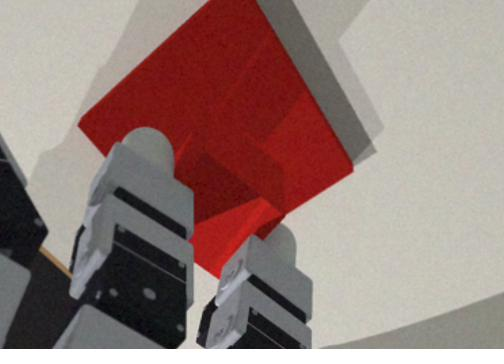

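Emit:
move --arm5 '{"target": [-2.237, 1.147, 0.775, 0, 0.646, -0.763, 0], "speed": 0.05}' --arm1 '{"target": [-0.847, -0.344, 0.555, 0.0, 0.7604, -0.6494, 0.0], "speed": 0.1}' --cameras '["arm1_cam_wrist", "arm5_cam_wrist"]'

Emit:
zoom_image --camera "arm1_cam_wrist" --region '[220, 20, 480, 200]'

Scene clock: 890.33 s.
Joint torques (N m): arm1=[-0.79 -20.54 7.94 1.1 0.1 0.15] | arm2=[-1.9 -17.08 8.73 -0.42 0.15 -0.15] | arm3=[-0.62 0.21 10.4 1.58 -0.01 -0.16] | arm4=[1.08 -15.21 8.34 0.14 0.01 -0.1] | arm5=[-1.32 -15.44 7.05 0.84 0.09 -0.27] | arm6=[0.62 2.73 8.88 1.43 0.12 -0.09]
Motor temperatures (°C): arm1=[30 39 46 30 28 29] | arm2=[32 38 47 29 30 27] | arm3=[32 29 46 29 27 28] | arm4=[30 42 41 30 29 30] | arm5=[29 41 44 30 29 27] | arm6=[29 31 43 32 28 29]
Heat: arm1: hottest joint3_rad 46 °C; arm2: hottest joint3_rad 47 °C; arm3: hottest joint3_rad 46 °C; arm4: hottest joint2_rad 42 °C; arm5: hottest joint3_rad 44 °C; arm6: hottest joint3_rad 43 °C.
move: arm1 done; arm5 off_target
Joint velocities: within noise
arm1.joint_positions: joint1_rad=-1.591 joint2_rad=+2.337 joint3_rad=+1.766 joint4_rad=-1.007 joint5_rad=-0.003 joint6_rad=-0.012 hand_index_mcp=+0.751 hand_index_abd=+0.068 hand_index_pip=+0.573 hand_index_dip=+0.693 hand_middle_mcp=+0.750 hand_middle_abd=-0.064 hand_middle_pip=+0.573 hand_middle_dip=+0.695 hand_ring_mcp=+0.754 hand_ring_abd=-0.693 hand_ring_pip=+0.577 hand_ring_dip=+0.696 hand_thumb_cmc=+0.715 hand_thumb_axl=+0.677 hand_thumb_mcp=+0.223 hand_thumb_ipl=+0.168 hand_current_limit=+0.400 hand_speed=-0.850
arm1.joint_status: not commanded
arm1.hand_state: goal,blocked,goal,goal,goal,blocked,goal,goal,goal,goal,goal,goal,goal,goal,goal,goal
arm1.index_mcp_current_ma: -7
arm1.index_abd_current_ma: 385
arm1.index_pip_current_ma: -5
arm1.index_dip_current_ma: -5
arm1.middle_mcp_current_ma: -8
arm1.middle_abd_current_ma: -385
arm1.middle_pip_current_ma: -5
arm1.middle_dip_current_ma: -2
arm1.ring_mcp_current_ma: 0
arm1.ring_abd_current_ma: 13
arm1.ring_pip_current_ma: 1
arm1.ring_dip_current_ma: 0
arm1.thumb_cmc_current_ma: 1
arm1.thumb_axl_current_ma: -1
arm1.thumb_mcp_current_ma: -7
arm1.thumb_ipl_current_ma: -1
arm1.hand_goal_index_mcp: 0.754
arm1.hand_goal_index_abd: -0.200
arm1.hand_goal_index_pip: 0.576
arm1.hand_goal_index_dip: 0.696
arm1.hand_goal_middle_mcp: 0.754
arm1.hand_goal_middle_abd: 0.200
arm1.hand_goal_middle_pip: 0.576
arm1.hand_goal_middle_dip: 0.696
arm1.hand_goal_ring_mcp: 0.754
arm1.hand_goal_ring_abd: -0.700
arm1.hand_goal_ring_pip: 0.576
arm1.hand_goal_ring_dip: 0.696
arm1.hand_goal_thumb_cmc: 0.714
arm1.hand_goal_thumb_axl: 0.678
arm1.hand_goal_thumb_mcp: 0.226
arm1.hand_goal_thumb_ipl: 0.168
arm1.hand: x=-0.8463 y=-0.3423 z=+0.5566 quat_wxyz=(-0.003, +0.762, -0.647, +0.002) (m; scene frame)
arm1.hand_target: x=-0.8471 y=-0.3441 z=+0.5551 quat_wxyz=(+0.000, +0.760, -0.649, +0.000) (m; scene frame)
arm1.hand_status: done (0.002 m and 0.6 deg from the pose sent, 0.068 m and 0.5 deg at the start)
arm2, arm4: as last shown
arm3.joint_positions: joint1_rad=-0.825 joint2_rad=+0.614 joint3_rad=+1.440 joint4_rad=-1.414 joint5_rad=-0.055 joint6_rad=+1.012 hand_index_mcp=+0.755 hand_index_abd=+0.000 hand_index_pip=+0.577 hand_index_dip=+0.696 hand_middle_mcp=+0.754 hand_middle_abd=+0.000 hand_middle_pip=+0.577 hand_middle_dip=+0.696 hand_ring_mcp=+0.754 hand_ring_abd=+0.000 hand_ring_pip=+0.577 hand_ring_dip=+0.696 hand_thumb_cmc=+0.715 hand_thumb_axl=+0.677 hand_thumb_mcp=+0.226 hand_thumb_ipl=+0.168 hand_current_limit=+0.400 hand_speed=-0.600
arm3.joint_status: not commanded
arm3.hand_state: goal,goal,goal,goal,goal,goal,goal,goal,goal,goal,goal,goal,goal,goal,goal,goal
arm3.index_mcp_current_ma: 3
arm3.index_abd_current_ma: 0
arm3.index_pip_current_ma: 3
arm3.index_dip_current_ma: 0
arm3.middle_mcp_current_ma: 2
arm3.middle_abd_current_ma: 0
arm3.middle_pip_current_ma: 3
arm3.middle_dip_current_ma: 0
arm3.ring_mcp_current_ma: 2
arm3.ring_abd_current_ma: 0
arm3.ring_pip_current_ma: 3
arm3.ring_dip_current_ma: 0
arm3.thumb_cmc_current_ma: 3
arm3.thumb_axl_current_ma: -4
arm3.thumb_mcp_current_ma: -2
arm3.thumb_ipl_current_ma: -2
arm3.hand_goal_index_mcp: 0.754
arm3.hand_goal_index_abd: 0.000
arm3.hand_goal_index_pip: 0.576
arm3.hand_goal_index_dip: 0.696
arm3.hand_goal_middle_mcp: 0.754
arm3.hand_goal_middle_abd: 0.000
arm3.hand_goal_middle_pip: 0.576
arm3.hand_goal_middle_dip: 0.696
arm3.hand_goal_ring_mcp: 0.754
arm3.hand_goal_ring_abd: 0.000
arm3.hand_goal_ring_pip: 0.576
arm3.hand_goal_ring_dip: 0.696
arm3.hand_goal_thumb_cmc: 0.714
arm3.hand_goal_thumb_axl: 0.678
arm3.hand_goal_thumb_mcp: 0.226
arm3.hand_goal_thumb_ipl: 0.168
arm3.hand: x=+0.7086 y=+0.0649 z=+1.1889 quat_wxyz=(+0.451, +0.644, -0.602, +0.139) (m; scene frame)
arm3.hand_target: x=+0.7101 y=+0.0676 z=+1.1978 quat_wxyz=(+0.460, +0.640, -0.599, +0.141) (m; scene frame)
arm3.hand_status: not commanded
arm5.joint_positions: joint1_rad=-0.241 joint2_rad=+1.880 joint3_rad=+1.537 joint4_rad=-1.204 joint5_rad=+0.000 joint6_rad=+0.009 hand_index_mcp=+0.752 hand_index_abd=+0.080 hand_index_pip=+0.577 hand_index_dip=+0.696 hand_middle_mcp=+0.754 hand_middle_abd=-0.076 hand_middle_pip=+0.577 hand_middle_dip=+0.696 hand_ring_mcp=+0.754 hand_ring_abd=-0.691 hand_ring_pip=+0.577 hand_ring_dip=+0.696 hand_thumb_cmc=+0.715 hand_thumb_axl=+0.677 hand_thumb_mcp=+0.223 hand_thumb_ipl=+0.168 hand_current_limit=+0.400 hand_speed=-0.850
arm5.joint_status: not commanded
arm5.hand_state: goal,blocked,goal,goal,goal,blocked,goal,goal,goal,goal,goal,goal,goal,goal,goal,goal
arm5.index_mcp_current_ma: -6
arm5.index_abd_current_ma: 385
arm5.index_pip_current_ma: 1
arm5.index_dip_current_ma: 0
arm5.middle_mcp_current_ma: 0
arm5.middle_abd_current_ma: -385
arm5.middle_pip_current_ma: 1
arm5.middle_dip_current_ma: 0
arm5.ring_mcp_current_ma: 0
arm5.ring_abd_current_ma: 24
arm5.ring_pip_current_ma: 1
arm5.ring_dip_current_ma: 0
arm5.thumb_cmc_current_ma: 3
arm5.thumb_axl_current_ma: -2
arm5.thumb_mcp_current_ma: -9
arm5.thumb_ipl_current_ma: -1
arm5.hand_goal_index_mcp: 0.754
arm5.hand_goal_index_abd: -0.200
arm5.hand_goal_index_pip: 0.576
arm5.hand_goal_index_dip: 0.696
arm5.hand_goal_middle_mcp: 0.754
arm5.hand_goal_middle_abd: 0.200
arm5.hand_goal_middle_pip: 0.576
arm5.hand_goal_middle_dip: 0.696
arm5.hand_goal_ring_mcp: 0.754
arm5.hand_goal_ring_abd: -0.700
arm5.hand_goal_ring_pip: 0.576
arm5.hand_goal_ring_dip: 0.696
arm5.hand_goal_thumb_cmc: 0.714
arm5.hand_goal_thumb_axl: 0.678
arm5.hand_goal_thumb_mcp: 0.226
arm5.hand_goal_thumb_ipl: 0.168
arm5.hand: x=-2.2392 y=+1.1395 z=+0.7956 quat_wxyz=(+0.008, +0.646, -0.763, -0.009) (m; scene frame)
arm5.hand_target: x=-2.2363 y=+1.1468 z=+0.7753 quat_wxyz=(+0.000, +0.646, -0.763, +0.000) (m; scene frame)
arm5.hand_status: off_target (0.022 m and 1.4 deg from the pose sent, 0.037 m and 0.1 deg at the start)
arm6.joint_positions: joint1_rad=+0.669 joint2_rad=+0.623 joint3_rad=+1.484 joint4_rad=-1.349 joint5_rad=+0.057 joint6_rad=+1.147 hand_index_mcp=+0.754 hand_index_abd=+0.000 hand_index_pip=+0.577 hand_index_dip=+0.696 hand_middle_mcp=+0.754 hand_middle_abd=+0.000 hand_middle_pip=+0.577 hand_middle_dip=+0.696 hand_ring_mcp=+0.754 hand_ring_abd=+0.001 hand_ring_pip=+0.577 hand_ring_dip=+0.696 hand_thumb_cmc=+0.714 hand_thumb_axl=+0.677 hand_thumb_mcp=+0.226 hand_thumb_ipl=+0.168 hand_current_limit=+0.400 hand_speed=-0.600
arm6.joint_status: not commanded
arm6.hand_state: goal,goal,goal,goal,goal,goal,goal,goal,goal,goal,goal,goal,goal,goal,goal,goal
arm6.index_mcp_current_ma: 0
arm6.index_abd_current_ma: 0
arm6.index_pip_current_ma: 0
arm6.index_dip_current_ma: 0
arm6.middle_mcp_current_ma: 0
arm6.middle_abd_current_ma: 0
arm6.middle_pip_current_ma: 0
arm6.middle_dip_current_ma: 0
arm6.ring_mcp_current_ma: 0
arm6.ring_abd_current_ma: 0
arm6.ring_pip_current_ma: 0
arm6.ring_dip_current_ma: 0
arm6.thumb_cmc_current_ma: 0
arm6.thumb_axl_current_ma: 0
arm6.thumb_mcp_current_ma: 0
arm6.thumb_ipl_current_ma: 0
arm6.hand_goal_index_mcp: 0.754
arm6.hand_goal_index_abd: 0.000
arm6.hand_goal_index_pip: 0.576
arm6.hand_goal_index_dip: 0.696
arm6.hand_goal_middle_mcp: 0.754
arm6.hand_goal_middle_abd: 0.000
arm6.hand_goal_middle_pip: 0.576
arm6.hand_goal_middle_dip: 0.696
arm6.hand_goal_ring_mcp: 0.754
arm6.hand_goal_ring_abd: 0.000
arm6.hand_goal_ring_pip: 0.576
arm6.hand_goal_ring_dip: 0.696
arm6.hand_goal_thumb_cmc: 0.714
arm6.hand_goal_thumb_axl: 0.678
arm6.hand_goal_thumb_mcp: 0.226
arm6.hand_goal_thumb_ipl: 0.168
arm6.hand: x=+2.1751 y=+0.3624 z=+1.2605 quat_wxyz=(+0.193, +0.850, +0.071, +0.485) (m; scene frame)
arm6.hand_target: x=+2.1715 y=+0.3634 z=+1.2737 quat_wxyz=(+0.197, +0.842, +0.070, +0.498) (m; scene frame)
arm6.hand_status: not commanded
pictures: arm1_cam_wrist, arm5_cam_wrist
Images, in order (width x height): arm1_cam_wrist 672x504, arm5_cam_wrist 672x504.

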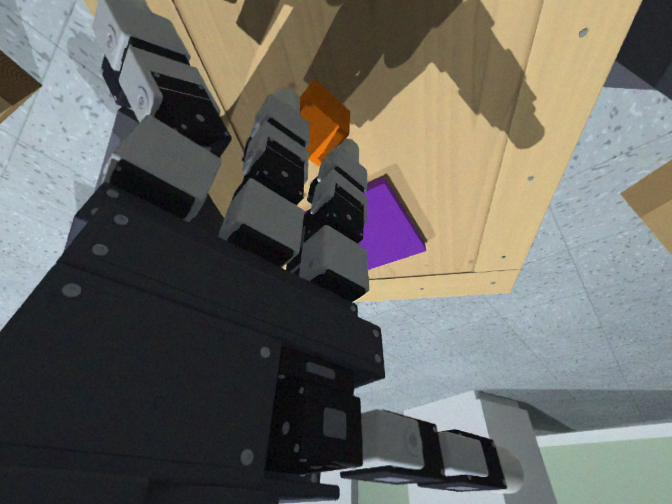

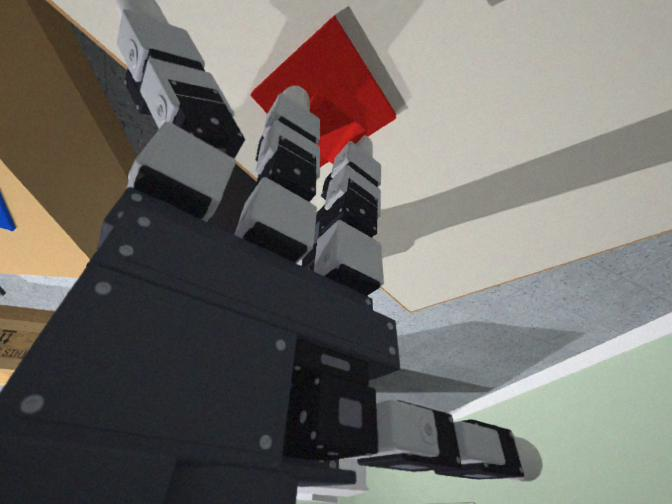

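Scaled by 1.938 from the camera's 672x504 image, which has a finer 960x720 frame.

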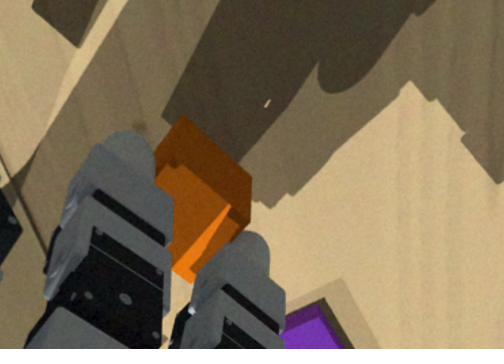

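Emit:
move --arm5 '{"target": [-2.235, 1.148, 0.758, 0, 0.646, -0.763, 0], "speed": 0.05}' --arm1 '{"target": [-0.847, -0.344, 0.522, 0.0, 0.7604, -0.6494, 0.0], "speed": 0.08}' --cameras '["arm1_cam_wrist", "arm5_cam_wrist"]'

Emit:
zoom_image --camera "arm5_cam_wrist" --region '[220, 20, 480, 200]'

Scene clock: 894.77 s.
Joint torques (N m): arm1=[-0.79 -18.84 7.68 1.21 0.1 0.16] | arm2=[-1.79 -16.73 8.83 -0.34 0.16 -0.15] | arm3=[-0.62 0.21 10.4 1.61 -0.02 -0.16] | arm4=[1.03 -15.15 8.24 0.16 -0.01 -0.1] | arm5=[-1.26 -15.44 6.99 0.83 0.1 -0.27] | arm6=[0.62 2.73 8.88 1.44 0.12 -0.08]
Motor temperatures (°C): arm1=[30 39 46 30 28 29] | arm2=[32 38 47 29 30 27] | arm3=[32 29 46 29 27 28] | arm4=[30 42 41 30 29 30] | arm5=[29 41 43 30 29 27] | arm6=[29 31 43 32 28 29]
Heat: arm1: hottest joint3_rad 46 °C; arm2: hottest joint3_rad 47 °C; arm3: hottest joint3_rad 46 °C; arm4: hottest joint2_rad 42 °C; arm5: hottest joint3_rad 43 °C; arm6: hottest joint3_rad 43 °C.
move: arm1 off_target; arm5 off_target
Joint velocities: within noise
arm1.joint_positions: joint1_rad=-1.591 joint2_rad=+2.366 joint3_rad=+1.766 joint4_rad=-0.956 joint5_rad=-0.003 joint6_rad=-0.012 hand_index_mcp=+0.752 hand_index_abd=+0.068 hand_index_pip=+0.574 hand_index_dip=+0.694 hand_middle_mcp=+0.750 hand_middle_abd=-0.063 hand_middle_pip=+0.573 hand_middle_dip=+0.695 hand_ring_mcp=+0.754 hand_ring_abd=-0.693 hand_ring_pip=+0.577 hand_ring_dip=+0.696 hand_thumb_cmc=+0.715 hand_thumb_axl=+0.677 hand_thumb_mcp=+0.223 hand_thumb_ipl=+0.168 hand_current_limit=+0.400 hand_speed=-0.850
arm1.joint_status: not commanded
arm1.hand_state: goal,blocked,goal,goal,goal,blocked,goal,goal,goal,goal,goal,goal,goal,goal,goal,goal
arm1.index_mcp_current_ma: -4
arm1.index_abd_current_ma: 385
arm1.index_pip_current_ma: -4
arm1.index_dip_current_ma: -4
arm1.middle_mcp_current_ma: -10
arm1.middle_abd_current_ma: -385
arm1.middle_pip_current_ma: -6
arm1.middle_dip_current_ma: -2
arm1.ring_mcp_current_ma: 0
arm1.ring_abd_current_ma: 13
arm1.ring_pip_current_ma: 1
arm1.ring_dip_current_ma: 0
arm1.thumb_cmc_current_ma: 1
arm1.thumb_axl_current_ma: -1
arm1.thumb_mcp_current_ma: -8
arm1.thumb_ipl_current_ma: -1
arm1.hand_goal_index_mcp: 0.754
arm1.hand_goal_index_abd: -0.200
arm1.hand_goal_index_pip: 0.576
arm1.hand_goal_index_dip: 0.696
arm1.hand_goal_middle_mcp: 0.754
arm1.hand_goal_middle_abd: 0.200
arm1.hand_goal_middle_pip: 0.576
arm1.hand_goal_middle_dip: 0.696
arm1.hand_goal_ring_mcp: 0.754
arm1.hand_goal_ring_abd: -0.700
arm1.hand_goal_ring_pip: 0.576
arm1.hand_goal_ring_dip: 0.696
arm1.hand_goal_thumb_cmc: 0.714
arm1.hand_goal_thumb_axl: 0.678
arm1.hand_goal_thumb_mcp: 0.226
arm1.hand_goal_thumb_ipl: 0.168
arm1.hand: x=-0.8521 y=-0.3431 z=+0.5404 quat_wxyz=(+0.005, +0.762, -0.647, -0.005) (m; scene frame)
arm1.hand_target: x=-0.8466 y=-0.3440 z=+0.5225 quat_wxyz=(+0.000, +0.760, -0.649, +0.000) (m; scene frame)
arm1.hand_status: off_target (0.019 m and 0.9 deg from the pose sent, 0.035 m and 0.6 deg at the start)
arm2, arm3, arm4, arm6: as last shown
arm5.joint_positions: joint1_rad=-0.243 joint2_rad=+1.895 joint3_rad=+1.508 joint4_rad=-1.163 joint5_rad=+0.000 joint6_rad=+0.006 hand_index_mcp=+0.752 hand_index_abd=+0.080 hand_index_pip=+0.577 hand_index_dip=+0.696 hand_middle_mcp=+0.754 hand_middle_abd=-0.076 hand_middle_pip=+0.577 hand_middle_dip=+0.696 hand_ring_mcp=+0.754 hand_ring_abd=-0.691 hand_ring_pip=+0.577 hand_ring_dip=+0.696 hand_thumb_cmc=+0.715 hand_thumb_axl=+0.677 hand_thumb_mcp=+0.223 hand_thumb_ipl=+0.168 hand_current_limit=+0.400 hand_speed=-0.850
arm5.joint_status: not commanded
arm5.hand_state: goal,blocked,goal,goal,goal,blocked,goal,goal,goal,goal,goal,goal,goal,goal,goal,goal
arm5.index_mcp_current_ma: -6
arm5.index_abd_current_ma: 385
arm5.index_pip_current_ma: 1
arm5.index_dip_current_ma: 0
arm5.middle_mcp_current_ma: 0
arm5.middle_abd_current_ma: -385
arm5.middle_pip_current_ma: 1
arm5.middle_dip_current_ma: 0
arm5.ring_mcp_current_ma: 0
arm5.ring_abd_current_ma: 24
arm5.ring_pip_current_ma: 1
arm5.ring_dip_current_ma: 0
arm5.thumb_cmc_current_ma: 3
arm5.thumb_axl_current_ma: -2
arm5.thumb_mcp_current_ma: -9
arm5.thumb_ipl_current_ma: -1
arm5.hand_goal_index_mcp: 0.754
arm5.hand_goal_index_abd: -0.200
arm5.hand_goal_index_pip: 0.576
arm5.hand_goal_index_dip: 0.696
arm5.hand_goal_middle_mcp: 0.754
arm5.hand_goal_middle_abd: 0.200
arm5.hand_goal_middle_pip: 0.576
arm5.hand_goal_middle_dip: 0.696
arm5.hand_goal_ring_mcp: 0.754
arm5.hand_goal_ring_abd: -0.700
arm5.hand_goal_ring_pip: 0.576
arm5.hand_goal_ring_dip: 0.696
arm5.hand_goal_thumb_cmc: 0.714
arm5.hand_goal_thumb_axl: 0.678
arm5.hand_goal_thumb_mcp: 0.226
arm5.hand_goal_thumb_ipl: 0.168
arm5.hand: x=-2.2374 y=+1.1402 z=+0.7768 quat_wxyz=(+0.007, +0.646, -0.763, -0.008) (m; scene frame)
arm5.hand_target: x=-2.2344 y=+1.1477 z=+0.7583 quat_wxyz=(+0.000, +0.646, -0.763, +0.000) (m; scene frame)
arm5.hand_status: off_target (0.020 m and 1.2 deg from the pose sent, 0.039 m and 1.4 deg at the start)
pictures: arm1_cam_wrist, arm5_cam_wrist
Images, in order (width x height): arm1_cam_wrist 672x504, arm5_cam_wrist 672x504.

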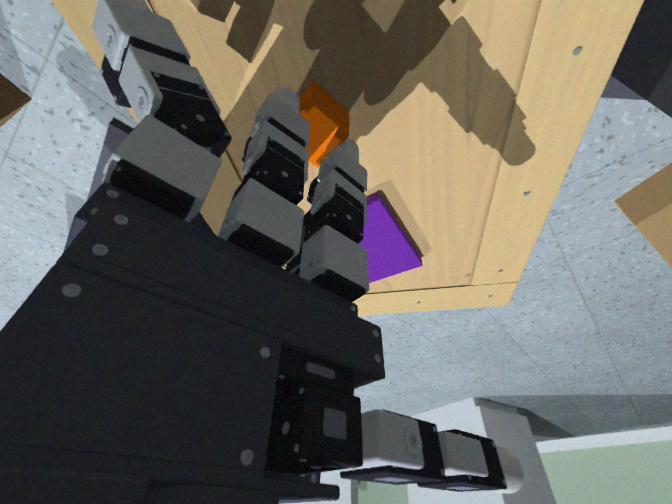

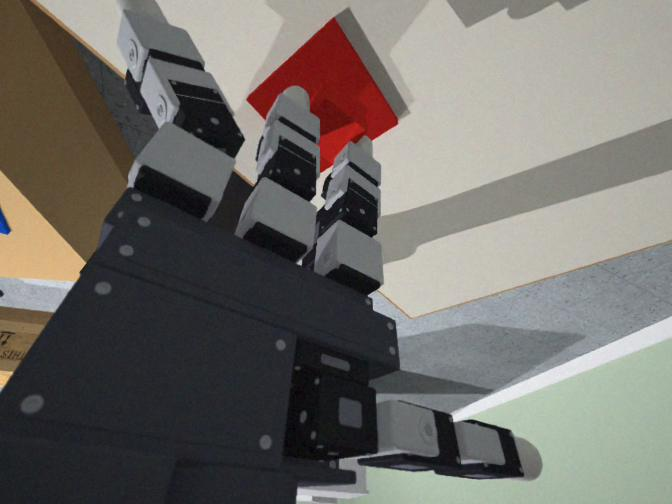

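Scaled by 1.938 from the camera's 672x504 image, which has a finer 960x720 frame.

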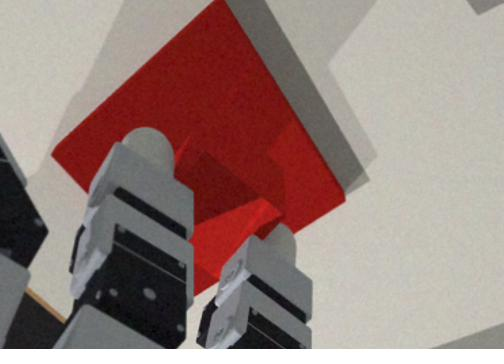

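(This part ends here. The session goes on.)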